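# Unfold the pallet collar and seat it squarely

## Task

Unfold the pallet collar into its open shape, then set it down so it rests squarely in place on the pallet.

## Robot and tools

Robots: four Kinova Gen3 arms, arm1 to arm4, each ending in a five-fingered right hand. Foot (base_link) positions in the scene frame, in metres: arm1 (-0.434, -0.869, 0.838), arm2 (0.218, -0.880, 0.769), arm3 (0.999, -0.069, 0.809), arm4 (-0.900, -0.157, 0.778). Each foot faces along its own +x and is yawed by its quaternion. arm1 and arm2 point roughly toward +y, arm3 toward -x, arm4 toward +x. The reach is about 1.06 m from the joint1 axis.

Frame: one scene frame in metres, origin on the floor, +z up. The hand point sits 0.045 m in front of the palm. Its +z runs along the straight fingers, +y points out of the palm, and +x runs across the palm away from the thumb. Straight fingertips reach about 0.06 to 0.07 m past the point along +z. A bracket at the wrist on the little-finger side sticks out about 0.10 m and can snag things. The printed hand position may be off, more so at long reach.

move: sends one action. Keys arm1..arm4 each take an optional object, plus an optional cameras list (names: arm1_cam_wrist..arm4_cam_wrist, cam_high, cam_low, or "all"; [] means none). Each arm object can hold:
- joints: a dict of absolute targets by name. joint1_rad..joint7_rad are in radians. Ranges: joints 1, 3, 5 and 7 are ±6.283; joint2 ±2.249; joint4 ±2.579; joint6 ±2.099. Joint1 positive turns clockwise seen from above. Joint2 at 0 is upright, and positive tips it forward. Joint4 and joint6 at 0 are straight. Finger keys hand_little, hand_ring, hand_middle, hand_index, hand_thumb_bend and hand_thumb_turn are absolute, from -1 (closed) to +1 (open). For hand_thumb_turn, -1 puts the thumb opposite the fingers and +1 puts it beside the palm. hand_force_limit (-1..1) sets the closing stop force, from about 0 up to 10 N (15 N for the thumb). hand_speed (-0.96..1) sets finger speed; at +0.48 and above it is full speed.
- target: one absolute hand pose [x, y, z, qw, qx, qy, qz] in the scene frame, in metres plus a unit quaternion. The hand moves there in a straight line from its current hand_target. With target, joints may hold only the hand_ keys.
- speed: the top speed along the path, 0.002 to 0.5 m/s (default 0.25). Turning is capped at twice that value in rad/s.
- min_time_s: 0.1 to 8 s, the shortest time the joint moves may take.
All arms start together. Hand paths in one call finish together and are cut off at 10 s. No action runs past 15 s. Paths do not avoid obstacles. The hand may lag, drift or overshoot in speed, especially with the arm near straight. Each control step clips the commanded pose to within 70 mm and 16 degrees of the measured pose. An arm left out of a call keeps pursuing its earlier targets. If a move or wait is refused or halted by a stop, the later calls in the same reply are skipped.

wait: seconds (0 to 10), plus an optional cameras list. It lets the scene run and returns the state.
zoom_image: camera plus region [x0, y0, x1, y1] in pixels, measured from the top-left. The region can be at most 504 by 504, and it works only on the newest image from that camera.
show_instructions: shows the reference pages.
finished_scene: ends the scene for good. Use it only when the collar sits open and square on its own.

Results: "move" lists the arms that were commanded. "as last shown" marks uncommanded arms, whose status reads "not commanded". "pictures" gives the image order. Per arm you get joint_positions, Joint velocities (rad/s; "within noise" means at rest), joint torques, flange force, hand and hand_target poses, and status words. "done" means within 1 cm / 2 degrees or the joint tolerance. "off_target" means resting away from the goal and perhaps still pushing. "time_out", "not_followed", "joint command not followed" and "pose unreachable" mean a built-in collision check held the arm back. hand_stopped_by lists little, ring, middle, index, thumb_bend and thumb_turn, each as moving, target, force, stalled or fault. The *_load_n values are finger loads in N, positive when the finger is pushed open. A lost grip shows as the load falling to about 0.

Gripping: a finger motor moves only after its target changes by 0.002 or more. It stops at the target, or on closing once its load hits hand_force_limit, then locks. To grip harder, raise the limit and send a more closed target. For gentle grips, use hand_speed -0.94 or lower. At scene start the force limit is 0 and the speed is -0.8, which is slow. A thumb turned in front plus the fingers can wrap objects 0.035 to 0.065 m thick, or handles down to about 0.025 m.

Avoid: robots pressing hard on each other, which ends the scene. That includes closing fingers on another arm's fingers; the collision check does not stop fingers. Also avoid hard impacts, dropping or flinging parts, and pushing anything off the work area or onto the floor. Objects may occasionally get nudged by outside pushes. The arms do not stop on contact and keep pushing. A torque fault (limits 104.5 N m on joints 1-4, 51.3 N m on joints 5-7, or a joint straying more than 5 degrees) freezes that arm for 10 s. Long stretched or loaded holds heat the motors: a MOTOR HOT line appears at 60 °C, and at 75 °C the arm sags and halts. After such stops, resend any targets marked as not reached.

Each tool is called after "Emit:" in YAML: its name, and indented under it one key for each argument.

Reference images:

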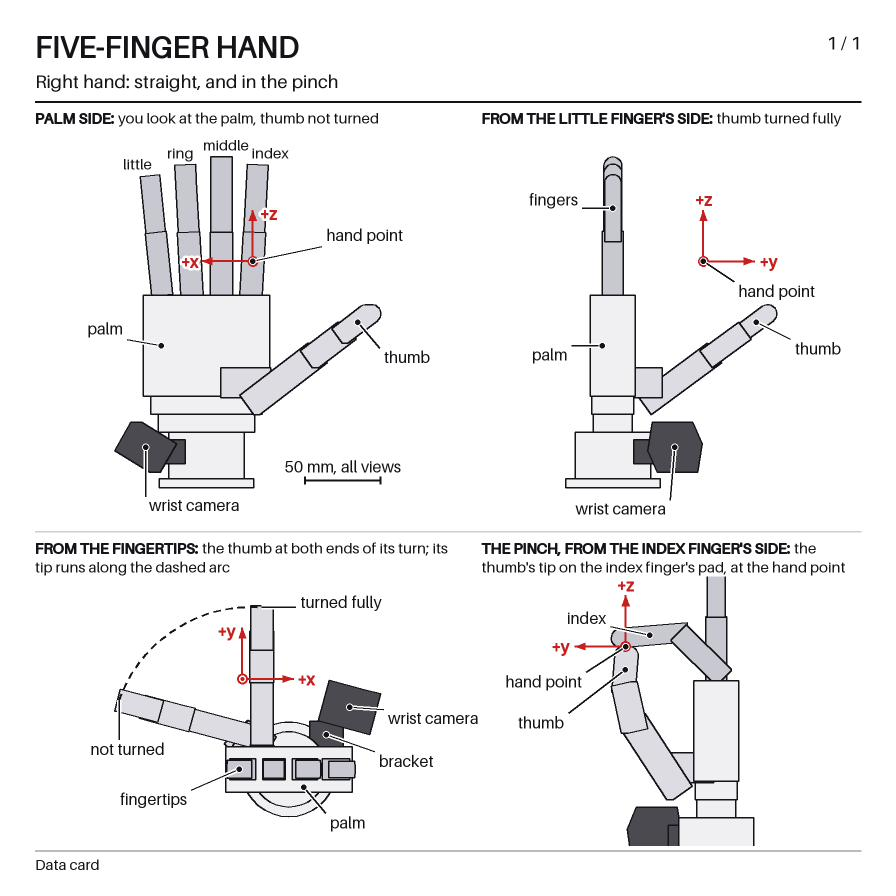

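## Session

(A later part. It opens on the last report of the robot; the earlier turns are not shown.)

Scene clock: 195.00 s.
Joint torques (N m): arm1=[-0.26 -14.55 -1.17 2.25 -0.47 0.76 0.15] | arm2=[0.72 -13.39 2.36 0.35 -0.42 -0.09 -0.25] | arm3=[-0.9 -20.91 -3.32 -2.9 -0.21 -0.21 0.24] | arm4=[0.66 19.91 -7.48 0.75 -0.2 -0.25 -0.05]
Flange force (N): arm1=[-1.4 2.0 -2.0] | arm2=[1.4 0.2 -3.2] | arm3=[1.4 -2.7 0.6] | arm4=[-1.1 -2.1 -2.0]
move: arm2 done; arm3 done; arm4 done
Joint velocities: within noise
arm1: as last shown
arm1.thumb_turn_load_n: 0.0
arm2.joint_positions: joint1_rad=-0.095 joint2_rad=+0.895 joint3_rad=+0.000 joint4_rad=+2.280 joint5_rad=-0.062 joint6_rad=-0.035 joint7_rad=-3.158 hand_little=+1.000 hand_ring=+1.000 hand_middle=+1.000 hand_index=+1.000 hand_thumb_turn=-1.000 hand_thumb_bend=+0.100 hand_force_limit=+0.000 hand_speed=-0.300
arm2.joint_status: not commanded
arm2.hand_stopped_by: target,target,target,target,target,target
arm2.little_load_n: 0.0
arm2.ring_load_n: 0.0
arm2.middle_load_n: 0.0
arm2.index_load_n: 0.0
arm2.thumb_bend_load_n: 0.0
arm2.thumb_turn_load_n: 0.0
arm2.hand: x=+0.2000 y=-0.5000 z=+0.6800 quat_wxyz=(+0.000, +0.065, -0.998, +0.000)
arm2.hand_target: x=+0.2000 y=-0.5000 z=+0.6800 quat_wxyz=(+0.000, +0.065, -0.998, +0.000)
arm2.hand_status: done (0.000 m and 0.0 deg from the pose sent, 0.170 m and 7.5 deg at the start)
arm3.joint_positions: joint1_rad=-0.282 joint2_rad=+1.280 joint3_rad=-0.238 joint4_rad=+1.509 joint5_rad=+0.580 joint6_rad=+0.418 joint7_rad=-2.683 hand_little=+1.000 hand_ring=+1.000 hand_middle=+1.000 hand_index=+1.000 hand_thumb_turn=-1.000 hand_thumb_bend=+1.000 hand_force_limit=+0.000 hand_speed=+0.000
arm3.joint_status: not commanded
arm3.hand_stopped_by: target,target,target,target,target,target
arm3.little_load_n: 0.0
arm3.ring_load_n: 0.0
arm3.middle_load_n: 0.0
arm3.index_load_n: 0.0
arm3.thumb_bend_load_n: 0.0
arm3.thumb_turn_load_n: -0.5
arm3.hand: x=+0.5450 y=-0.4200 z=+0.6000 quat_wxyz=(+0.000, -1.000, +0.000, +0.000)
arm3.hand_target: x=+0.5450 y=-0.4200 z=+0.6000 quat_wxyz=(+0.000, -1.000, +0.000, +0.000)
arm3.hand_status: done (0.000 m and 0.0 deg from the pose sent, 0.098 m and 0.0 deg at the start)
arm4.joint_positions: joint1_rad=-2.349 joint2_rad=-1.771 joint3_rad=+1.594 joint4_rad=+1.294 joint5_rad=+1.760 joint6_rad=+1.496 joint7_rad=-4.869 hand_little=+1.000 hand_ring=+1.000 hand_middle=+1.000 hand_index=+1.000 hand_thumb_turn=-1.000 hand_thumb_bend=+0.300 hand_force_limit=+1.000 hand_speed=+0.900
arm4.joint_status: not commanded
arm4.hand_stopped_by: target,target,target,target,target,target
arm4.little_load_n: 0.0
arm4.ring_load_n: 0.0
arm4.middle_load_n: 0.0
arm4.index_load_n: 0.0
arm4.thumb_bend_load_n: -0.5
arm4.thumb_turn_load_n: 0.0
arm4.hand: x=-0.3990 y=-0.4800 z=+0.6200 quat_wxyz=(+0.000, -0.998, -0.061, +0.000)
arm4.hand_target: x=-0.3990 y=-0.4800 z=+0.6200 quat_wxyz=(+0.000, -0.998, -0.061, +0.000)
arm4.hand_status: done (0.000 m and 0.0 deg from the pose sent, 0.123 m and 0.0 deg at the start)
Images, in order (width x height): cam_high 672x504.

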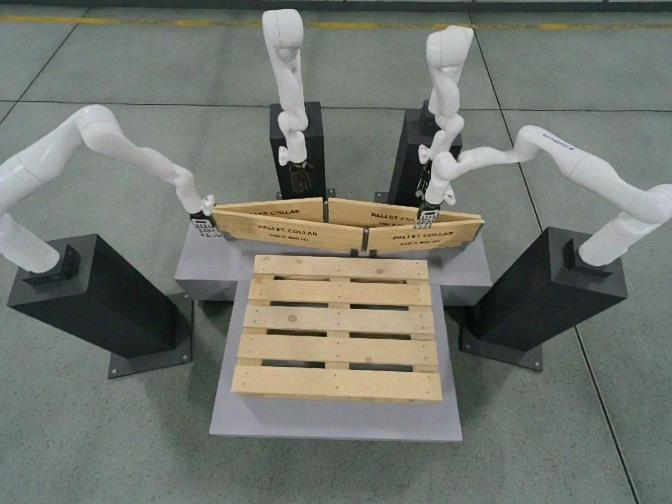

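Emit:
zoom_image:
  camera: "cam_high"
  region: [440, 195, 500, 245]

Emit:
zoom_image:
  camera: "cam_high"
  region: [190, 185, 250, 245]

Scaled by 8.400 from the camera's image (finer frame: 960x720).

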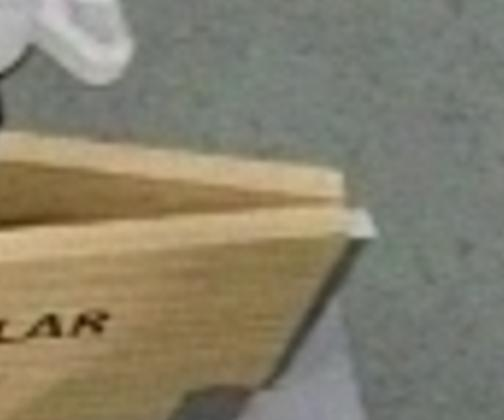

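Scaled by 8.400 from the camera's image (finer frame: 960x720).

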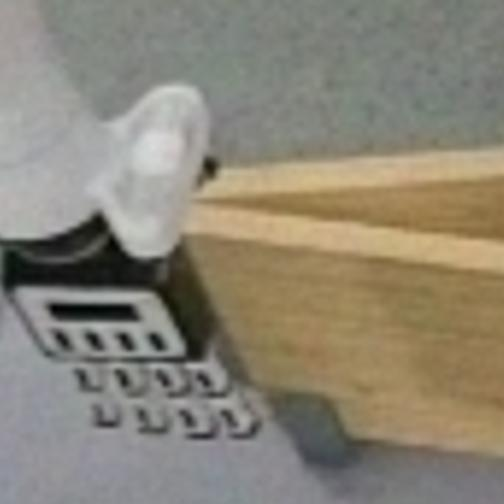

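Emit:
move:
  arm1: {"target": [-0.364, -0.502, 0.62, 0, 0.0567, 0.9984, 0], "speed": 0.1}
  arm2: {"target": [0.30, -0.538, 0.62, 0, -0.0584, 0.9983, 0], "speed": 0.15}
  arm4: {"target": [-0.52, -0.38, 0.62, 0, 0.9981, 0.0610, 0], "speed": 0.15, "joints": {"hand_thumb_turn": 1, "hand_thumb_bend": 1}}
  arm3: {"joints": {"hand_thumb_turn": 1, "hand_thumb_bend": 1}}
  cameras: ["cam_high", "arm1_cam_wrist", "arm2_cam_wrist"]

Scene clock: 199.40 s.
Joint torques (N m): arm1=[-0.25 -15.3 -1.63 2.51 -0.45 0.76 0.2] | arm2=[0.72 -13.47 2.6 2.55 -0.45 -0.07 -0.26] | arm3=[-0.88 -20.92 -3.36 -2.92 -0.22 -0.23 0.23] | arm4=[0.68 15.09 -7.29 1.42 -0.25 -0.22 -0.07]
Flange force (N): arm1=[-1.0 2.1 -1.6] | arm2=[1.7 2.8 -3.3] | arm3=[1.4 -2.7 0.6] | arm4=[-0.6 -2.0 -1.8]
move: arm1 done; arm2 done; arm3 done; arm4 done
Joint velocities: within noise
arm1.joint_positions: joint1_rad=+0.282 joint2_rad=+1.318 joint3_rad=-0.354 joint4_rad=+2.145 joint5_rad=+2.253 joint6_rad=+0.461 joint7_rad=+0.949 hand_little=+1.000 hand_ring=+1.000 hand_middle=+1.000 hand_index=+1.000 hand_thumb_turn=-1.000 hand_thumb_bend=+0.100 hand_force_limit=+0.000 hand_speed=+0.300
arm1.joint_status: not commanded
arm1.hand_stopped_by: target,target,target,target,target,target
arm1.little_load_n: 0.0
arm1.ring_load_n: 0.0
arm1.middle_load_n: 0.0
arm1.index_load_n: 0.0
arm1.thumb_bend_load_n: -0.5
arm1.thumb_turn_load_n: 0.0
arm1.hand: x=-0.3640 y=-0.5020 z=+0.6200 quat_wxyz=(+0.000, +0.057, +0.998, +0.000)
arm1.hand_target: x=-0.3640 y=-0.5020 z=+0.6200 quat_wxyz=(+0.000, +0.057, +0.998, +0.000)
arm1.hand_status: done (0.000 m and 0.0 deg from the pose sent, 0.061 m and 6.5 deg at the start)
arm2.joint_positions: joint1_rad=+0.201 joint2_rad=+1.106 joint3_rad=+0.037 joint4_rad=+2.337 joint5_rad=+0.106 joint6_rad=-0.305 joint7_rad=-3.023 hand_little=+1.000 hand_ring=+1.000 hand_middle=+1.000 hand_index=+1.000 hand_thumb_turn=-1.000 hand_thumb_bend=+0.100 hand_force_limit=+0.000 hand_speed=-0.300
arm2.joint_status: not commanded
arm2.hand_stopped_by: target,target,target,target,target,target
arm2.little_load_n: 0.0
arm2.ring_load_n: 0.0
arm2.middle_load_n: 0.0
arm2.index_load_n: 0.0
arm2.thumb_bend_load_n: 0.0
arm2.thumb_turn_load_n: 0.0
arm2.hand: x=+0.3000 y=-0.5380 z=+0.6200 quat_wxyz=(+0.000, +0.058, -0.998, +0.000)
arm2.hand_target: x=+0.3000 y=-0.5380 z=+0.6200 quat_wxyz=(+0.000, +0.058, -0.998, +0.000)
arm2.hand_status: done (0.000 m and 0.0 deg from the pose sent, 0.123 m and 0.8 deg at the start)
arm3.joint_positions: joint1_rad=-0.282 joint2_rad=+1.280 joint3_rad=-0.238 joint4_rad=+1.509 joint5_rad=+0.580 joint6_rad=+0.418 joint7_rad=-2.683 hand_little=+1.000 hand_ring=+1.000 hand_middle=+1.000 hand_index=+1.000 hand_thumb_turn=+1.000 hand_thumb_bend=+1.000 hand_force_limit=+0.000 hand_speed=+0.000
arm3.joint_status: all done
arm3.hand_stopped_by: target,target,target,target,target,target
arm3.little_load_n: 0.0
arm3.ring_load_n: 0.0
arm3.middle_load_n: 0.0
arm3.index_load_n: 0.0
arm3.thumb_bend_load_n: 0.0
arm3.thumb_turn_load_n: 0.0
arm3.hand: x=+0.5450 y=-0.4200 z=+0.6000 quat_wxyz=(+0.000, -1.000, +0.000, +0.000)
arm3.hand_target: x=+0.5450 y=-0.4200 z=+0.6000 quat_wxyz=(+0.000, -1.000, +0.000, +0.000)
arm3.hand_status: not commanded
arm4.joint_positions: joint1_rad=-2.207 joint2_rad=-1.822 joint3_rad=+1.665 joint4_rad=+1.883 joint5_rad=+1.841 joint6_rad=+1.563 joint7_rad=-5.320 hand_little=+1.000 hand_ring=+1.000 hand_middle=+1.000 hand_index=+1.000 hand_thumb_turn=+1.000 hand_thumb_bend=+1.000 hand_force_limit=+1.000 hand_speed=+0.900
arm4.joint_status: all done
arm4.hand_stopped_by: target,target,target,target,target,target
arm4.little_load_n: 0.0
arm4.ring_load_n: 0.0
arm4.middle_load_n: 0.0
arm4.index_load_n: 0.0
arm4.thumb_bend_load_n: 0.0
arm4.thumb_turn_load_n: 0.0
arm4.hand: x=-0.5200 y=-0.3800 z=+0.6200 quat_wxyz=(+0.000, -0.998, -0.061, +0.000)
arm4.hand_target: x=-0.5200 y=-0.3800 z=+0.6200 quat_wxyz=(+0.000, -0.998, -0.061, +0.000)
arm4.hand_status: done (0.000 m and 0.0 deg from the pose sent, 0.157 m and 0.0 deg at the start)
pictures: arm1_cam_wrist, arm2_cam_wrist, cam_high
Images, in order (width x height): arm1_cam_wrist 672x504, arm2_cam_wrist 672x504, cam_high 672x504.

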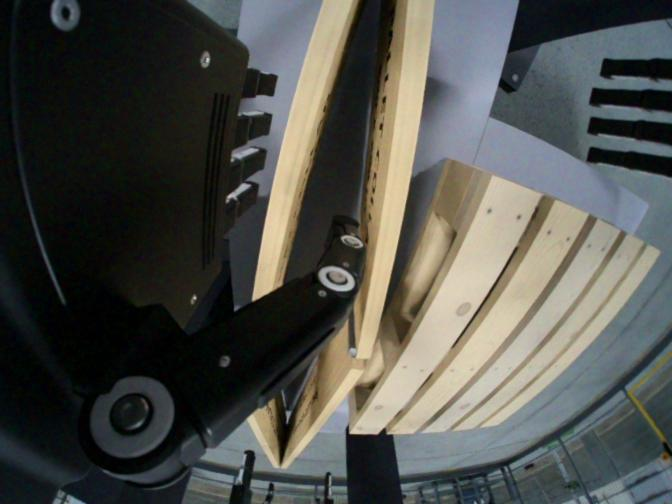

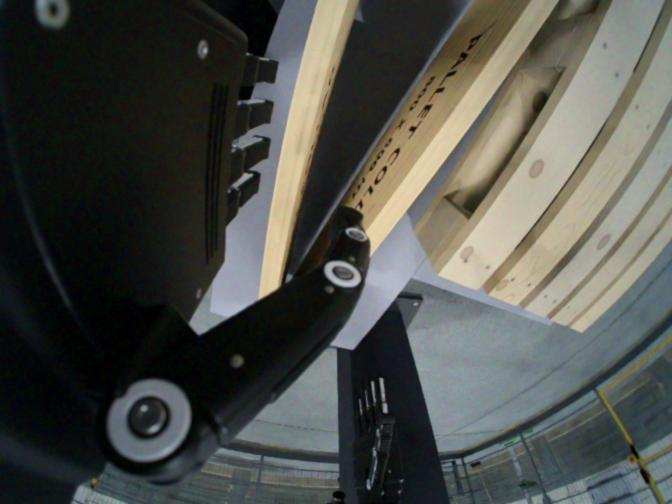

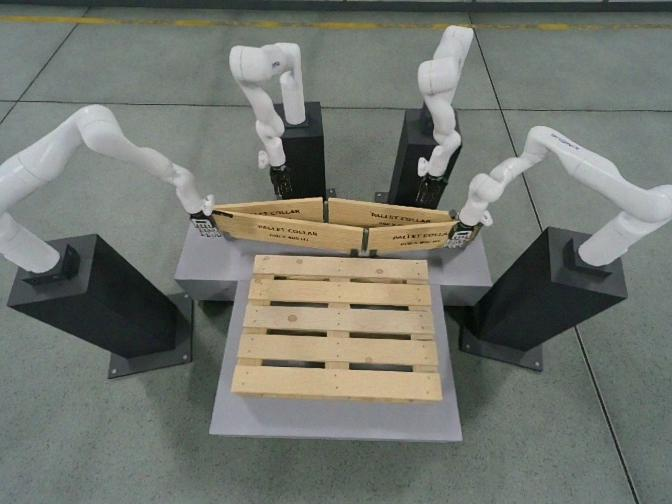

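Emit:
move:
  arm1: {"target": [-0.364, -0.502, 0.484, 0, 0.0567, 0.9984, 0], "speed": 0.08}
  arm2: {"target": [0.30, -0.538, 0.484, 0, -0.0584, 0.9983, 0], "speed": 0.08}
  cameras: ["cam_high", "arm1_cam_wrist", "arm2_cam_wrist"]

Scene clock: 206.27 s.
Joint torques (N m): arm1=[1.3 66.09 22.9 -64.51 6.89 13.11 1.79] | arm2=[10.34 72.66 16.37 -58.93 -5.22 -4.77 0.13] | arm3=[-0.92 -20.96 -3.34 -2.94 -0.24 -0.21 0.23] | arm4=[0.67 15.1 -7.2 1.4 -0.26 -0.28 -0.05]
Flange force (N): arm1=[5.3 -36.0 -364.3] | arm2=[44.2 -19.4 -355.8] | arm3=[1.4 -2.8 0.7] | arm4=[-0.7 -2.2 -2.0]
move: arm1 off_target; arm2 off_target
TORQUE WARNING: arm1's joint2_rad reached its warning level (56.7 N m). A warning alone does not stop the arm.
TORQUE WARNING: arm2's joint2_rad reached its warning level (56.7 N m). A warning alone does not stop the arm.
Joint velocities: arm1=[-0.006 -0.001 0.008 0 0.013 -0.004 -0.02] | arm2=[0.002 0 -0.002 0 -0.005 0.001 0.006] | arm3=[within noise] | arm4=[within noise]
arm1.joint_positions: joint1_rad=+0.260 joint2_rad=+1.623 joint3_rad=-0.282 joint4_rad=+1.868 joint5_rad=+2.453 joint6_rad=+0.469 joint7_rad=+0.841 hand_little=+1.000 hand_ring=+1.000 hand_middle=+1.000 hand_index=+1.000 hand_thumb_turn=-1.000 hand_thumb_bend=+0.100 hand_force_limit=+0.000 hand_speed=+0.300
arm1.joint_status: not commanded
arm1.hand_stopped_by: target,target,target,target,target,target
arm1.little_load_n: 0.0
arm1.ring_load_n: 1.5
arm1.middle_load_n: 3.0
arm1.index_load_n: 3.0
arm1.thumb_bend_load_n: 0.0
arm1.thumb_turn_load_n: 0.0
arm1.hand: x=-0.3601 y=-0.4898 z=+0.4936 quat_wxyz=(+0.002, +0.056, +0.998, +0.010)
arm1.hand_target: x=-0.3640 y=-0.5021 z=+0.4844 quat_wxyz=(+0.000, +0.057, +0.998, +0.000)
arm1.hand_status: off_target (0.016 m and 1.2 deg from the pose sent, 0.136 m and 0.0 deg at the start)
arm2.joint_positions: joint1_rad=+0.205 joint2_rad=+1.460 joint3_rad=+0.028 joint4_rad=+2.106 joint5_rad=+0.060 joint6_rad=-0.451 joint7_rad=-2.985 hand_little=+1.000 hand_ring=+1.000 hand_middle=+1.000 hand_index=+1.000 hand_thumb_turn=-1.000 hand_thumb_bend=+0.100 hand_force_limit=+0.000 hand_speed=-0.300
arm2.joint_status: not commanded
arm2.hand_stopped_by: target,target,target,target,target,target
arm2.little_load_n: 0.5
arm2.ring_load_n: 0.5
arm2.middle_load_n: 1.0
arm2.index_load_n: 0.5
arm2.thumb_bend_load_n: 0.0
arm2.thumb_turn_load_n: 0.0
arm2.hand: x=+0.3013 y=-0.5243 z=+0.4931 quat_wxyz=(-0.002, +0.058, -0.998, -0.012)
arm2.hand_target: x=+0.3000 y=-0.5381 z=+0.4844 quat_wxyz=(+0.000, +0.058, -0.998, +0.000)
arm2.hand_status: off_target (0.017 m and 1.4 deg from the pose sent, 0.136 m and 0.0 deg at the start)
arm3, arm4: as last shown
arm4.ring_load_n: -0.5
arm4.middle_load_n: -0.5
pictures: arm1_cam_wrist, arm2_cam_wrist, cam_high
Images, in order (width x height): arm1_cam_wrist 672x504, arm2_cam_wrist 672x504, cam_high 672x504.

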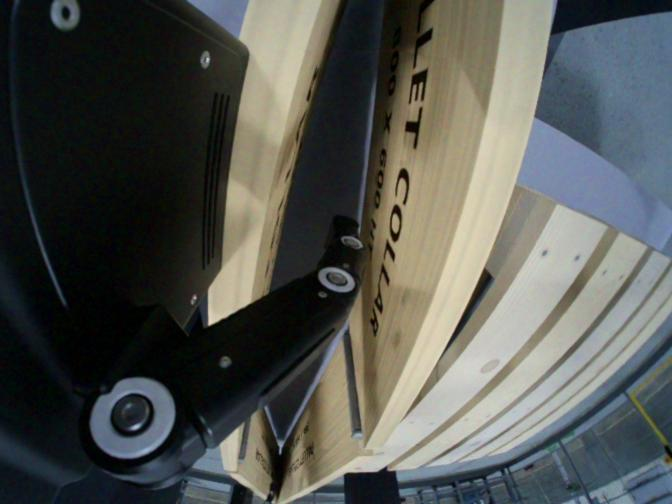

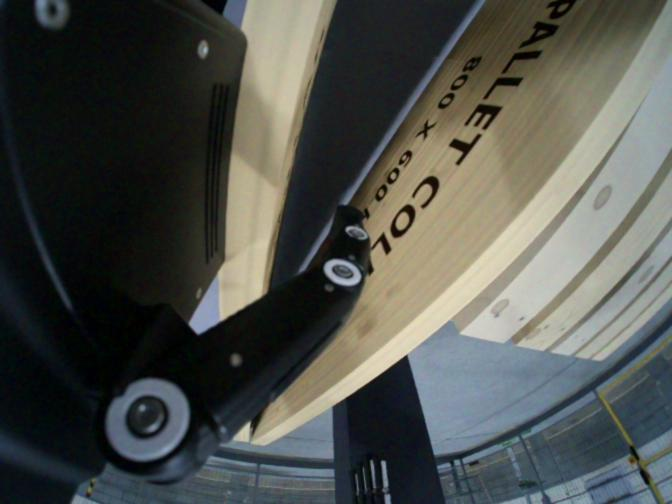

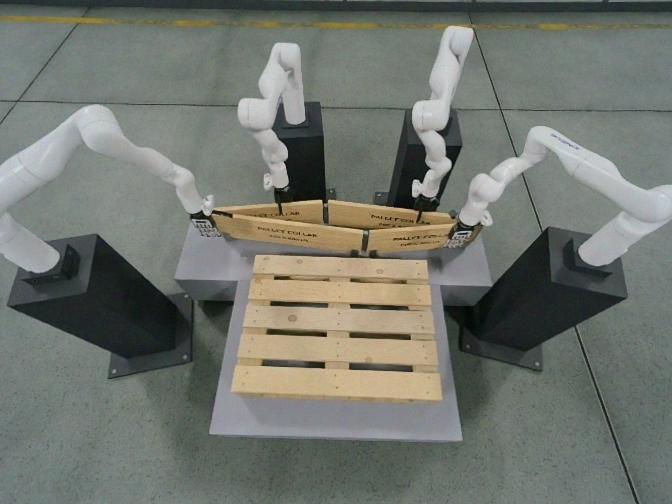

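Emit:
move:
  arm1: {"target": [-0.362, -0.496, 0.53, 0, 0.0567, 0.9984, 0], "speed": 0.08}
  arm2: {"target": [0.30, -0.531, 0.53, 0, -0.0584, 0.9983, 0], "speed": 0.08}
  cameras: ["cam_high", "arm1_cam_wrist", "arm2_cam_wrist"]

Emit:
zoom_image:
  camera: "cam_high"
  region: [220, 160, 340, 260]

Emit:
zoom_image:
  camera: "cam_high"
  region: [370, 160, 490, 260]

Scene clock: 207.77 s.
Joint torques (N m): arm1=[-0.29 -15.9 -1.4 2.75 -0.45 0.79 0.17] | arm2=[0.74 -14.35 2.64 3.3 -0.46 -0.08 -0.24] | arm3=[-0.9 -20.94 -3.34 -2.89 -0.22 -0.24 0.24] | arm4=[0.73 15.09 -7.22 1.41 -0.22 -0.25 -0.07]
Flange force (N): arm1=[-1.1 2.0 -1.0] | arm2=[1.9 2.7 -2.4] | arm3=[1.2 -2.6 0.7] | arm4=[-0.5 -2.1 -2.0]
move: arm1 done; arm2 done
TORQUE WARNING: arm1's joint2_rad reached its warning level (56.7 N m). A warning alone does not stop the arm.
TORQUE WARNING: arm2's joint2_rad reached its warning level (56.7 N m). A warning alone does not stop the arm.
Joint velocities: within noise
arm1.joint_positions: joint1_rad=+0.249 joint2_rad=+1.531 joint3_rad=-0.280 joint4_rad=+1.956 joint5_rad=+2.416 joint6_rad=+0.445 joint7_rad=+0.837 hand_little=+1.000 hand_ring=+1.000 hand_middle=+1.000 hand_index=+1.000 hand_thumb_turn=-1.000 hand_thumb_bend=+0.100 hand_force_limit=+0.000 hand_speed=+0.300
arm1.joint_status: not commanded
arm1.hand_stopped_by: target,target,target,target,target,target
arm1.little_load_n: 0.0
arm1.ring_load_n: 0.0
arm1.middle_load_n: 0.0
arm1.index_load_n: 0.0
arm1.thumb_bend_load_n: 0.0
arm1.thumb_turn_load_n: 0.0
arm1.hand: x=-0.3620 y=-0.4960 z=+0.5300 quat_wxyz=(+0.000, +0.057, +0.998, +0.000)
arm1.hand_target: x=-0.3620 y=-0.4960 z=+0.5300 quat_wxyz=(+0.000, +0.057, +0.998, +0.000)
arm1.hand_status: done (0.000 m and 0.0 deg from the pose sent, 0.037 m and 1.2 deg at the start)
arm2.joint_positions: joint1_rad=+0.205 joint2_rad=+1.359 joint3_rad=+0.026 joint4_rad=+2.180 joint5_rad=+0.062 joint6_rad=-0.399 joint7_rad=-2.986 hand_little=+1.000 hand_ring=+1.000 hand_middle=+1.000 hand_index=+1.000 hand_thumb_turn=-1.000 hand_thumb_bend=+0.100 hand_force_limit=+0.000 hand_speed=-0.300
arm2.joint_status: not commanded
arm2.hand_stopped_by: target,target,target,target,target,target
arm2.little_load_n: 0.0
arm2.ring_load_n: 0.0
arm2.middle_load_n: 0.0
arm2.index_load_n: 0.0
arm2.thumb_bend_load_n: 0.0
arm2.thumb_turn_load_n: 0.0
arm2.hand: x=+0.3000 y=-0.5310 z=+0.5300 quat_wxyz=(+0.000, +0.058, -0.998, +0.000)
arm2.hand_target: x=+0.3000 y=-0.5310 z=+0.5300 quat_wxyz=(+0.000, +0.058, -0.998, +0.000)
arm2.hand_status: done (0.000 m and 0.0 deg from the pose sent, 0.037 m and 1.4 deg at the start)
arm3, arm4: as last shown
arm4.ring_load_n: 0.0
arm4.middle_load_n: 0.5
pictures: arm1_cam_wrist, arm2_cam_wrist, cam_high
Images, in order (width x height): arm1_cam_wrist 672x504, arm2_cam_wrist 672x504, cam_high 672x504.

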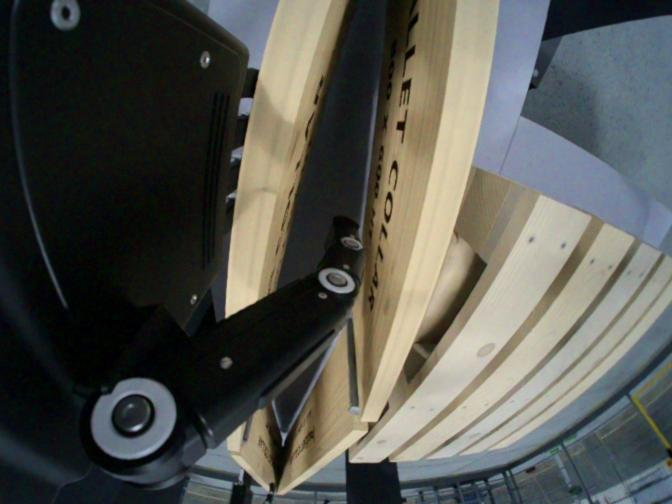

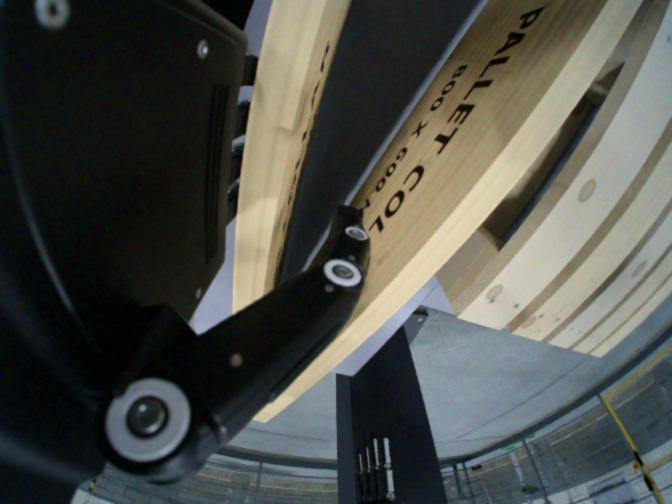

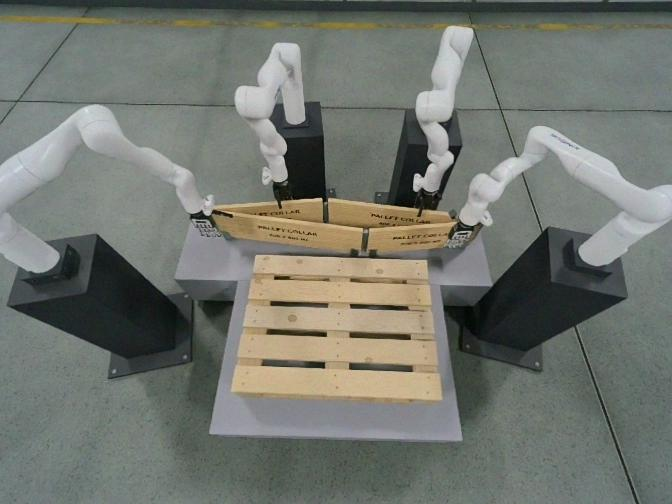

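Scaled by 4.200 from the camera's image (finer frame: 960x720).

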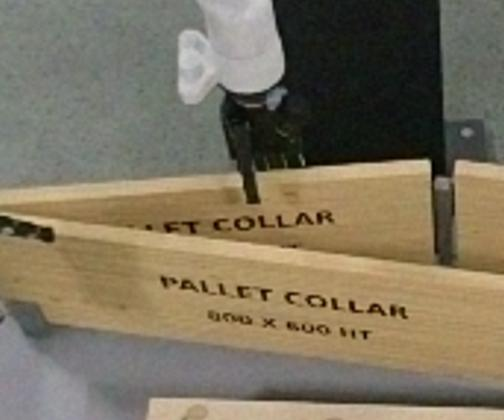

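Scaled by 4.200 from the camera's image (finer frame: 960x720).

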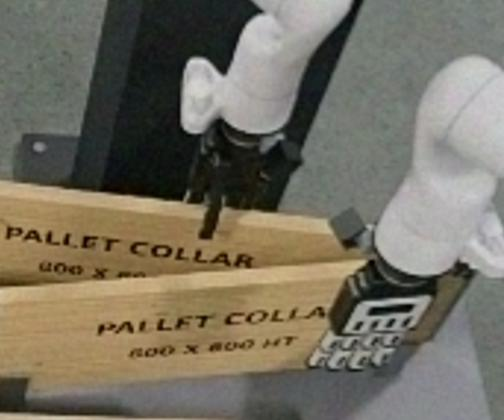

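Emit:
move:
  arm1: {"target": [-0.362, -0.512, 0.53, 0, 0.0567, 0.9984, 0], "speed": 0.04}
  arm2: {"target": [0.30, -0.548, 0.53, 0, -0.0584, 0.9983, 0], "speed": 0.04}

Emit:
move:
  arm1: {"target": [-0.362, -0.512, 0.500, 0, 0.0567, 0.9984, 0], "speed": 0.04}
  arm2: {"target": [0.30, -0.548, 0.500, 0, -0.0584, 0.9983, 0], "speed": 0.04}
  cameras: ["cam_high", "arm1_cam_wrist", "arm2_cam_wrist"]

Scene clock: 209.23 s.
Joint torques (N m): arm1=[-0.3 -15.35 -1.53 3.25 -0.45 0.76 0.19] | arm2=[0.78 -13.86 2.64 3.8 -0.46 -0.1 -0.26] | arm3=[-0.92 -20.88 -3.33 -2.88 -0.25 -0.2 0.23] | arm4=[0.67 15.09 -7.28 1.36 -0.23 -0.22 -0.09]
Flange force (N): arm1=[-1.2 2.4 -1.0] | arm2=[2.2 3.2 -2.6] | arm3=[1.3 -2.7 0.6] | arm4=[-0.8 -2.1 -1.9]
move: arm1 done; arm2 done
Joint velocities: within noise
arm1.joint_positions: joint1_rad=+0.279 joint2_rad=+1.551 joint3_rad=-0.301 joint4_rad=+1.996 joint5_rad=+2.456 joint6_rad=+0.504 joint7_rad=+0.820 hand_little=+1.000 hand_ring=+1.000 hand_middle=+1.000 hand_index=+1.000 hand_thumb_turn=-1.000 hand_thumb_bend=+0.100 hand_force_limit=+0.000 hand_speed=+0.300
arm1.joint_status: not commanded
arm1.hand_stopped_by: target,target,target,target,target,target
arm1.little_load_n: 0.0
arm1.ring_load_n: 0.0
arm1.middle_load_n: 0.0
arm1.index_load_n: 0.0
arm1.thumb_bend_load_n: 0.0
arm1.thumb_turn_load_n: 0.0
arm1.hand: x=-0.3620 y=-0.5120 z=+0.5300 quat_wxyz=(+0.000, +0.057, +0.998, +0.000)
arm1.hand_target: x=-0.3620 y=-0.5120 z=+0.5300 quat_wxyz=(+0.000, +0.057, +0.998, +0.000)
arm1.hand_status: done (0.000 m and 0.0 deg from the pose sent, 0.016 m and 0.0 deg at the start)
arm2.joint_positions: joint1_rad=+0.208 joint2_rad=+1.379 joint3_rad=+0.030 joint4_rad=+2.224 joint5_rad=+0.063 joint6_rad=-0.464 joint7_rad=-2.981 hand_little=+1.000 hand_ring=+1.000 hand_middle=+1.000 hand_index=+1.000 hand_thumb_turn=-1.000 hand_thumb_bend=+0.100 hand_force_limit=+0.000 hand_speed=-0.300
arm2.joint_status: not commanded
arm2.hand_stopped_by: target,target,target,target,target,target
arm2.little_load_n: 0.0
arm2.ring_load_n: 0.5
arm2.middle_load_n: 0.0
arm2.index_load_n: 0.0
arm2.thumb_bend_load_n: 0.0
arm2.thumb_turn_load_n: 0.0
arm2.hand: x=+0.3000 y=-0.5480 z=+0.5300 quat_wxyz=(+0.000, +0.058, -0.998, +0.000)
arm2.hand_target: x=+0.3000 y=-0.5480 z=+0.5300 quat_wxyz=(+0.000, +0.058, -0.998, +0.000)
arm2.hand_status: done (0.000 m and 0.0 deg from the pose sent, 0.017 m and 0.0 deg at the start)
arm3, arm4: as last shown
arm4.middle_load_n: 0.0
arm4.thumb_bend_load_n: -0.5
pictures: none

Scene clock: 210.47 s.
Joint torques (N m): arm1=[-0.25 -15.33 -1.5 3.29 -0.47 0.76 0.17] | arm2=[0.77 -13.97 2.63 3.93 -0.44 -0.08 -0.28] | arm3=[-0.87 -20.88 -3.32 -2.85 -0.21 -0.2 0.23] | arm4=[0.69 15.12 -7.27 1.4 -0.25 -0.25 -0.06]
Flange force (N): arm1=[-1.1 2.3 -0.8] | arm2=[2.2 3.1 -2.3] | arm3=[1.3 -2.6 0.6] | arm4=[-0.7 -2.1 -1.8]
move: arm1 done; arm2 done
Joint velocities: within noise
arm1.joint_positions: joint1_rad=+0.281 joint2_rad=+1.622 joint3_rad=-0.294 joint4_rad=+1.926 joint5_rad=+2.474 joint6_rad=+0.503 joint7_rad=+0.826 hand_little=+1.000 hand_ring=+1.000 hand_middle=+1.000 hand_index=+1.000 hand_thumb_turn=-1.000 hand_thumb_bend=+0.100 hand_force_limit=+0.000 hand_speed=+0.300
arm1.joint_status: not commanded
arm1.hand_stopped_by: target,target,target,target,target,target
arm1.little_load_n: 0.0
arm1.ring_load_n: 0.0
arm1.middle_load_n: 0.0
arm1.index_load_n: 0.0
arm1.thumb_bend_load_n: 0.0
arm1.thumb_turn_load_n: 0.0
arm1.hand: x=-0.3620 y=-0.5120 z=+0.5000 quat_wxyz=(+0.000, +0.057, +0.998, +0.000)
arm1.hand_target: x=-0.3620 y=-0.5120 z=+0.5000 quat_wxyz=(+0.000, +0.057, +0.998, +0.000)
arm1.hand_status: done (0.000 m and 0.0 deg from the pose sent, 0.030 m and 0.0 deg at the start)
arm2.joint_positions: joint1_rad=+0.208 joint2_rad=+1.458 joint3_rad=+0.029 joint4_rad=+2.163 joint5_rad=+0.060 joint6_rad=-0.482 joint7_rad=-2.981 hand_little=+1.000 hand_ring=+1.000 hand_middle=+1.000 hand_index=+1.000 hand_thumb_turn=-1.000 hand_thumb_bend=+0.100 hand_force_limit=+0.000 hand_speed=-0.300
arm2.joint_status: not commanded
arm2.hand_stopped_by: target,target,target,target,target,target
arm2.little_load_n: 0.0
arm2.ring_load_n: 0.0
arm2.middle_load_n: 0.0
arm2.index_load_n: 0.0
arm2.thumb_bend_load_n: 0.0
arm2.thumb_turn_load_n: 0.0
arm2.hand: x=+0.3000 y=-0.5480 z=+0.5000 quat_wxyz=(+0.000, +0.058, -0.998, +0.000)
arm2.hand_target: x=+0.3000 y=-0.5480 z=+0.5000 quat_wxyz=(+0.000, +0.058, -0.998, +0.000)
arm2.hand_status: done (0.000 m and 0.0 deg from the pose sent, 0.030 m and 0.0 deg at the start)
arm3, arm4: as last shown
arm4.thumb_bend_load_n: 0.0
pictures: arm1_cam_wrist, arm2_cam_wrist, cam_high
Images, in order (width x height): arm1_cam_wrist 672x504, arm2_cam_wrist 672x504, cam_high 672x504.

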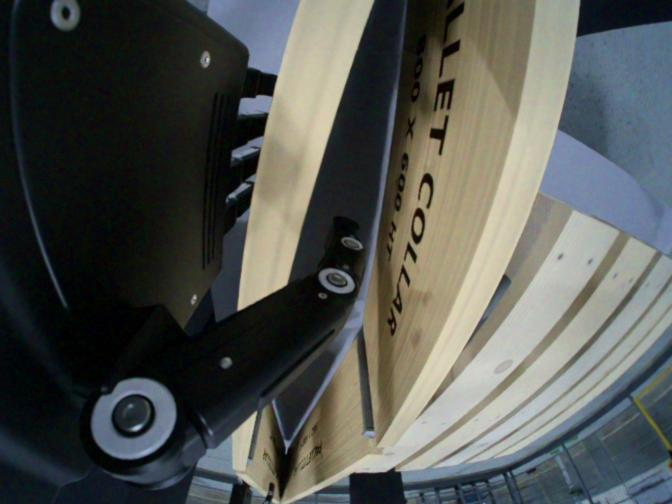

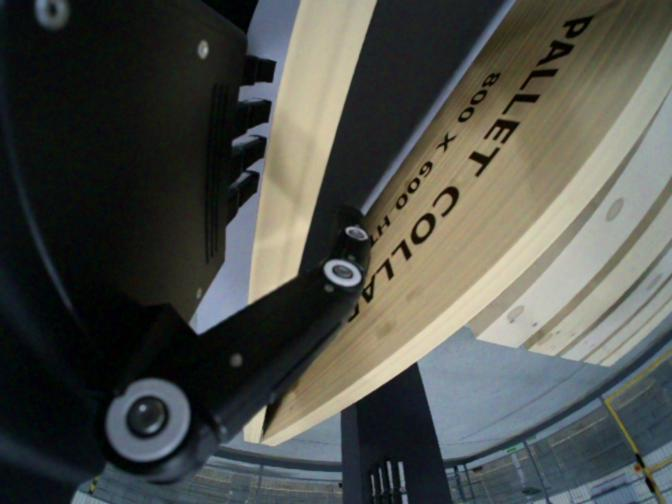

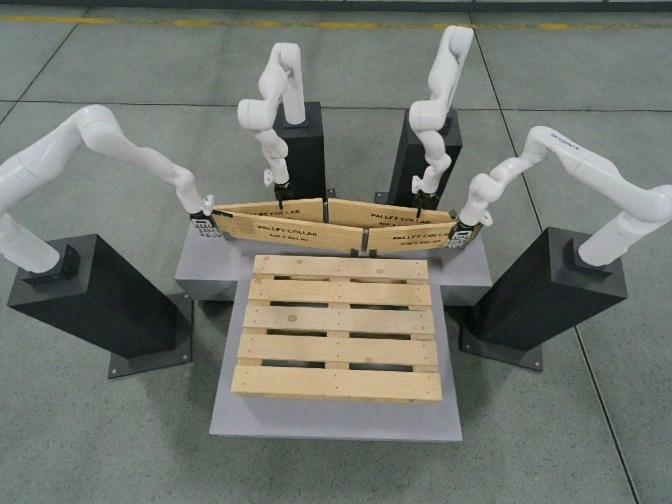

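Emit:
move:
  arm1: {"target": [-0.362, -0.510, 0.481, 0, 0.0567, 0.9984, 0], "speed": 0.04}
  arm2: {"target": [0.30, -0.545, 0.481, 0, -0.0584, 0.9983, 0], "speed": 0.04}

Emit:
move:
  arm1: {"joints": {"hand_speed": 0.0, "hand_force_limit": 1.0, "hand_thumb_bend": -1}}
  arm2: {"joints": {"hand_speed": 0.0, "hand_force_limit": 1.0, "hand_thumb_bend": -1}}
  cameras: ["cam_high", "arm1_cam_wrist", "arm2_cam_wrist"]

Scene clock: 211.63 s.
Joint torques (N m): arm1=[-0.25 -15.31 -1.48 3.25 -0.45 0.75 0.18] | arm2=[0.75 -14.14 2.62 3.9 -0.47 -0.09 -0.28] | arm3=[-0.99 -20.92 -3.29 -2.9 -0.23 -0.2 0.24] | arm4=[0.67 15.1 -7.26 1.41 -0.27 -0.26 -0.12]
Flange force (N): arm1=[-1.1 2.3 -0.8] | arm2=[2.1 2.9 -2.0] | arm3=[1.2 -2.8 0.6] | arm4=[-0.6 -1.9 -1.8]
move: arm1 done; arm2 done
Joint velocities: within noise
arm1.joint_positions: joint1_rad=+0.278 joint2_rad=+1.663 joint3_rad=-0.286 joint4_rad=+1.874 joint5_rad=+2.479 joint6_rad=+0.492 joint7_rad=+0.833 hand_little=+1.000 hand_ring=+1.000 hand_middle=+1.000 hand_index=+1.000 hand_thumb_turn=-1.000 hand_thumb_bend=+0.100 hand_force_limit=+0.000 hand_speed=+0.300
arm1.joint_status: not commanded
arm1.hand_stopped_by: target,target,target,target,target,target
arm1.little_load_n: 0.0
arm1.ring_load_n: 0.0
arm1.middle_load_n: 0.0
arm1.index_load_n: 0.0
arm1.thumb_bend_load_n: 0.0
arm1.thumb_turn_load_n: 0.0
arm1.hand: x=-0.3620 y=-0.5100 z=+0.4810 quat_wxyz=(+0.000, +0.057, +0.998, +0.000)
arm1.hand_target: x=-0.3620 y=-0.5100 z=+0.4810 quat_wxyz=(+0.000, +0.057, +0.998, +0.000)
arm1.hand_status: done (0.000 m and 0.0 deg from the pose sent, 0.019 m and 0.0 deg at the start)
arm2.joint_positions: joint1_rad=+0.207 joint2_rad=+1.501 joint3_rad=+0.028 joint4_rad=+2.115 joint5_rad=+0.058 joint6_rad=-0.477 joint7_rad=-2.981 hand_little=+1.000 hand_ring=+1.000 hand_middle=+1.000 hand_index=+1.000 hand_thumb_turn=-1.000 hand_thumb_bend=+0.100 hand_force_limit=+0.000 hand_speed=-0.300
arm2.joint_status: not commanded
arm2.hand_stopped_by: target,target,target,target,target,target
arm2.little_load_n: 0.0
arm2.ring_load_n: 0.0
arm2.middle_load_n: 0.0
arm2.index_load_n: 0.0
arm2.thumb_bend_load_n: 0.0
arm2.thumb_turn_load_n: 0.0
arm2.hand: x=+0.3000 y=-0.5450 z=+0.4810 quat_wxyz=(+0.000, +0.058, -0.998, +0.000)
arm2.hand_target: x=+0.3000 y=-0.5450 z=+0.4810 quat_wxyz=(+0.000, +0.058, -0.998, +0.000)
arm2.hand_status: done (0.000 m and 0.0 deg from the pose sent, 0.019 m and 0.0 deg at the start)
arm3, arm4: as last shown
arm3.thumb_turn_load_n: -0.5
pictures: none

Scene clock: 212.77 s.
Joint torques (N m): arm1=[-0.73 -15.72 -1.83 4.46 -0.34 0.34 0.54] | arm2=[1.15 -14.27 3.64 6.15 -0.64 0.72 -0.21] | arm3=[-0.89 -20.9 -3.34 -2.91 -0.23 -0.21 0.21] | arm4=[0.66 15.12 -7.21 1.44 -0.24 -0.22 -0.07]
Flange force (N): arm1=[-1.6 2.8 3.0] | arm2=[3.0 5.6 3.5] | arm3=[1.4 -2.7 0.6] | arm4=[-0.5 -2.0 -1.8]
move: arm1 off_target; arm2 off_target
Joint velocities: within noise
arm1.joint_positions: joint1_rad=+0.278 joint2_rad=+1.663 joint3_rad=-0.286 joint4_rad=+1.874 joint5_rad=+2.479 joint6_rad=+0.492 joint7_rad=+0.833 hand_little=+1.000 hand_ring=+1.000 hand_middle=+1.000 hand_index=+1.000 hand_thumb_turn=-1.000 hand_thumb_bend=-0.395 hand_force_limit=+1.000 hand_speed=+0.000
arm1.joint_status: hand_thumb_bend off_target (ended at -0.395, target -1.000); the others done
arm1.hand_stopped_by: target,target,target,target,force,target
arm1.little_load_n: 0.0
arm1.ring_load_n: 0.0
arm1.middle_load_n: 0.0
arm1.index_load_n: 0.0
arm1.thumb_bend_load_n: 16.5
arm1.thumb_turn_load_n: 2.5
arm1.hand: x=-0.3620 y=-0.5100 z=+0.4810 quat_wxyz=(+0.000, +0.057, +0.998, +0.000)
arm1.hand_target: x=-0.3620 y=-0.5100 z=+0.4810 quat_wxyz=(+0.000, +0.057, +0.998, +0.000)
arm1.hand_status: not commanded
arm2.joint_positions: joint1_rad=+0.207 joint2_rad=+1.501 joint3_rad=+0.028 joint4_rad=+2.115 joint5_rad=+0.058 joint6_rad=-0.477 joint7_rad=-2.981 hand_little=+1.000 hand_ring=+1.000 hand_middle=+1.000 hand_index=+1.000 hand_thumb_turn=-1.000 hand_thumb_bend=-0.453 hand_force_limit=+1.000 hand_speed=+0.000
arm2.joint_status: hand_thumb_bend off_target (ended at -0.453, target -1.000); the others done
arm2.hand_stopped_by: target,target,target,target,force,target
arm2.little_load_n: 0.0
arm2.ring_load_n: 0.0
arm2.middle_load_n: 0.0
arm2.index_load_n: 0.0
arm2.thumb_bend_load_n: 15.5
arm2.thumb_turn_load_n: 0.5
arm2.hand: x=+0.3000 y=-0.5450 z=+0.4810 quat_wxyz=(+0.000, +0.058, -0.998, +0.000)
arm2.hand_target: x=+0.3000 y=-0.5450 z=+0.4810 quat_wxyz=(+0.000, +0.058, -0.998, +0.000)
arm2.hand_status: not commanded
arm3, arm4: as last shown
arm3.thumb_bend_load_n: -0.5
arm3.thumb_turn_load_n: 0.0
pictures: arm1_cam_wrist, arm2_cam_wrist, cam_high
Images, in order (width x height): arm1_cam_wrist 672x504, arm2_cam_wrist 672x504, cam_high 672x504.

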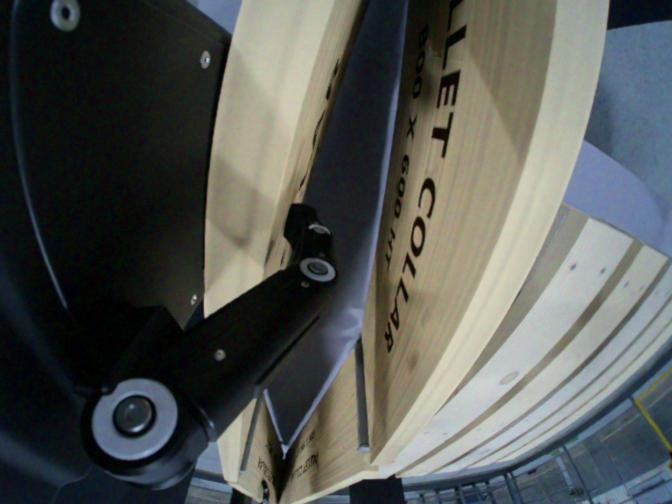

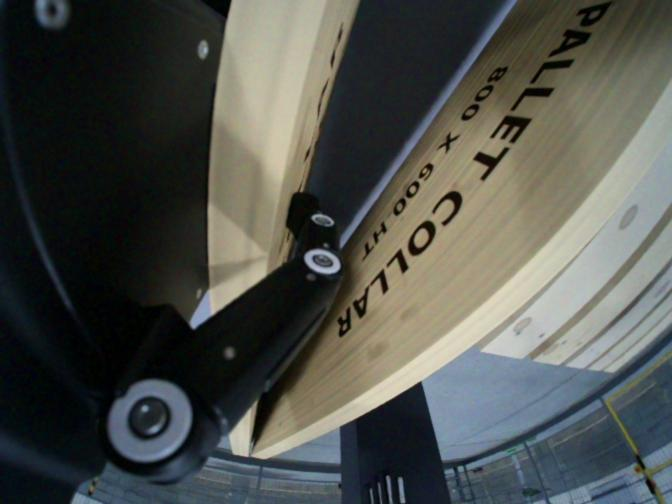

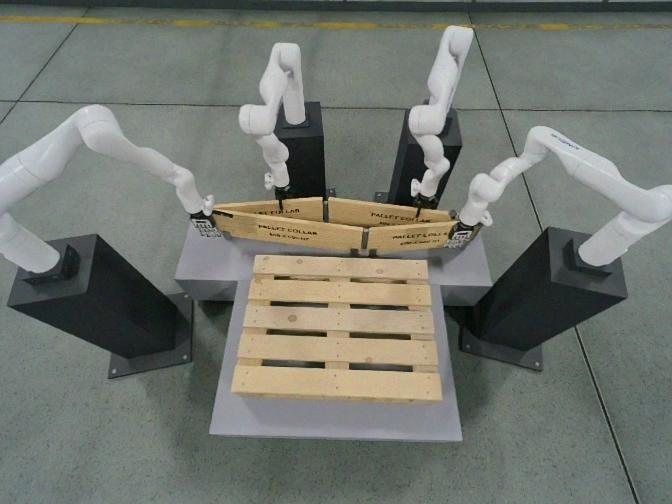

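Emit:
move:
  arm1: {"target": [-0.332, -0.470, 0.481, 0, 0.0567, 0.9984, 0], "speed": 0.04}
  arm2: {"target": [0.33, -0.505, 0.481, 0, -0.0584, 0.9983, 0], "speed": 0.04}
  cameras: ["cam_high", "cam_low"]

Emit:
zoom_image:
  camera: "cam_high"
  region: [210, 190, 350, 270]

Emit:
zoom_image:
  camera: "cam_high"
  region: [350, 190, 490, 270]

Scene clock: 214.73 s.
Joint torques (N m): arm1=[0.06 -18.37 -0.92 1.46 -0.75 1.14 -0.17] | arm2=[1.01 -18.06 3.86 3.05 -0.39 -0.25 -0.02] | arm3=[-0.93 -20.92 -3.43 -2.96 -0.2 -0.2 0.25] | arm4=[0.71 15.06 -7.26 1.46 -0.22 -0.23 -0.05]
Flange force (N): arm1=[-1.0 0.8 1.9] | arm2=[2.9 2.8 5.5] | arm3=[1.7 -2.9 0.6] | arm4=[-0.4 -2.1 -1.9]
move: arm1 done; arm2 done
Joint velocities: within noise
arm1.joint_positions: joint1_rad=+0.252 joint2_rad=+1.613 joint3_rad=-0.196 joint4_rad=+1.764 joint5_rad=+2.414 joint6_rad=+0.312 joint7_rad=+0.889 hand_little=+1.000 hand_ring=+1.000 hand_middle=+1.000 hand_index=+1.000 hand_thumb_turn=-1.000 hand_thumb_bend=-0.395 hand_force_limit=+1.000 hand_speed=+0.000
arm1.joint_status: not commanded
arm1.hand_stopped_by: target,target,target,target,force,target
arm1.little_load_n: 0.0
arm1.ring_load_n: 0.0
arm1.middle_load_n: 0.0
arm1.index_load_n: 0.0
arm1.thumb_bend_load_n: 10.0
arm1.thumb_turn_load_n: 0.0
arm1.hand: x=-0.3320 y=-0.4700 z=+0.4810 quat_wxyz=(+0.000, +0.057, +0.998, +0.000)
arm1.hand_target: x=-0.3320 y=-0.4700 z=+0.4810 quat_wxyz=(+0.000, +0.057, +0.998, +0.000)
arm1.hand_status: done (0.000 m and 0.0 deg from the pose sent, 0.050 m and 0.0 deg at the start)
arm2.joint_positions: joint1_rad=+0.279 joint2_rad=+1.454 joint3_rad=+0.037 joint4_rad=+1.997 joint5_rad=+0.116 joint6_rad=-0.314 joint7_rad=-2.966 hand_little=+1.000 hand_ring=+1.000 hand_middle=+1.000 hand_index=+1.000 hand_thumb_turn=-1.000 hand_thumb_bend=-0.453 hand_force_limit=+1.000 hand_speed=+0.000
arm2.joint_status: not commanded
arm2.hand_stopped_by: target,target,target,target,force,target
arm2.little_load_n: 0.0
arm2.ring_load_n: 0.0
arm2.middle_load_n: 0.0
arm2.index_load_n: 0.0
arm2.thumb_bend_load_n: 13.5
arm2.thumb_turn_load_n: 1.5
arm2.hand: x=+0.3300 y=-0.5050 z=+0.4810 quat_wxyz=(+0.000, +0.058, -0.998, +0.000)
arm2.hand_target: x=+0.3300 y=-0.5050 z=+0.4810 quat_wxyz=(+0.000, +0.058, -0.998, +0.000)
arm2.hand_status: done (0.000 m and 0.0 deg from the pose sent, 0.050 m and 0.0 deg at the start)
arm3, arm4: as last shown
arm3.thumb_bend_load_n: 0.0
Images, in order (width x height): cam_high 672x504, cam_low 672x504.

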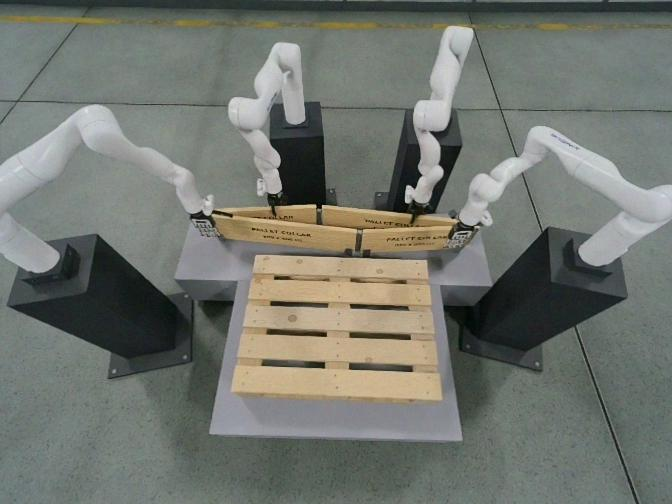

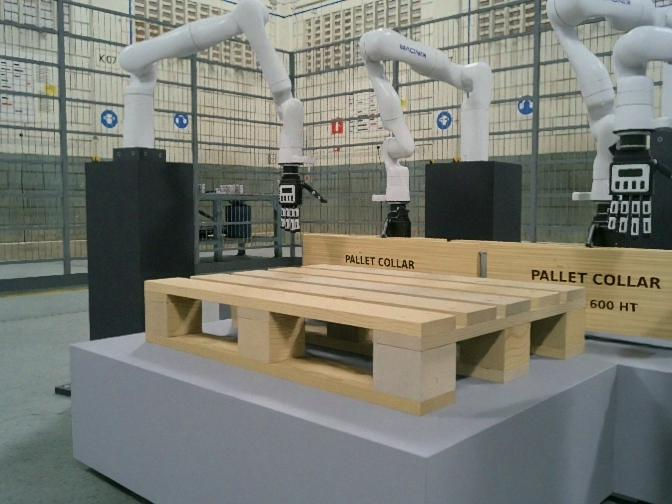

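Scaled by 3.600 from the camera's image (finer frame: 960x720).

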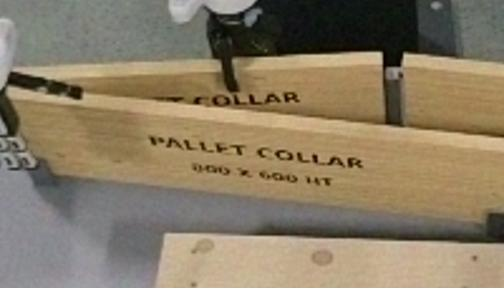

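Scaled by 3.600 from the camera's image (finer frame: 960x720).

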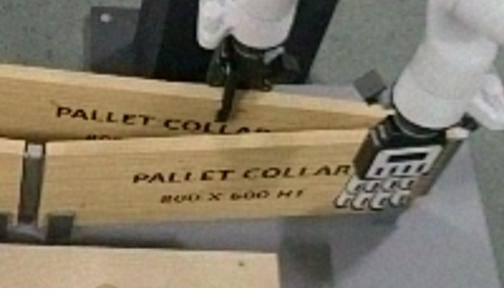

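Emit:
zoom_image:
  camera: "cam_high"
  region: [320, 195, 400, 265]

Emit:
zoom_image:
  camera: "cam_high"
  region: [190, 195, 260, 255]

Emit:
zoom_image:
  camera: "cam_high"
  region: [430, 195, 500, 255]

Scaled by 6.300 from the camera's image (finer frame: 960x720).

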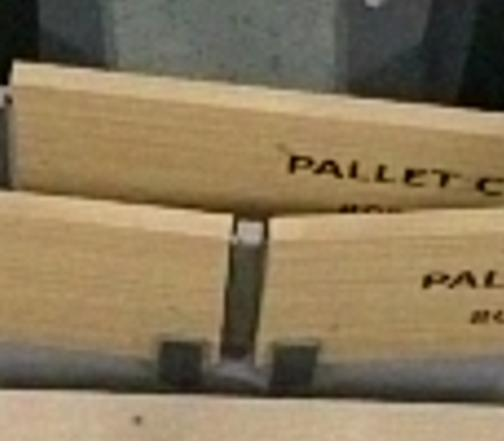

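Scaled by 7.200 from the camera's image (finer frame: 960x720).

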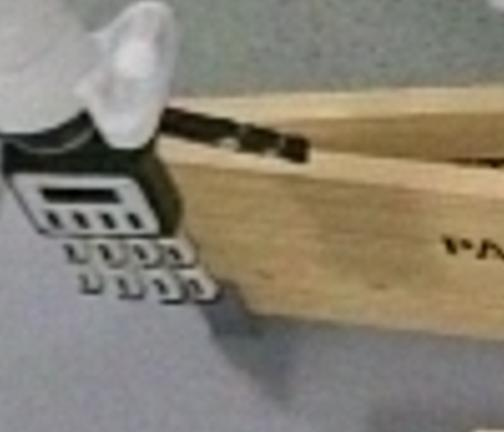

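Scaled by 7.200 from the camera's image (finer frame: 960x720).

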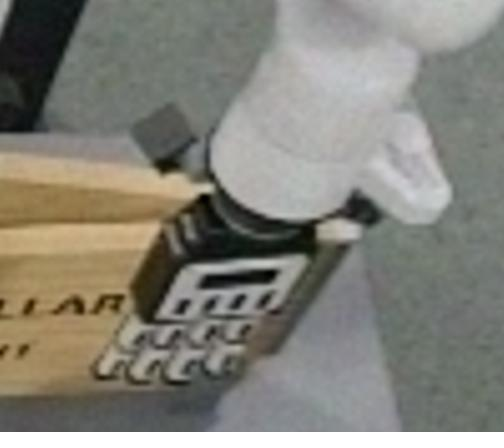

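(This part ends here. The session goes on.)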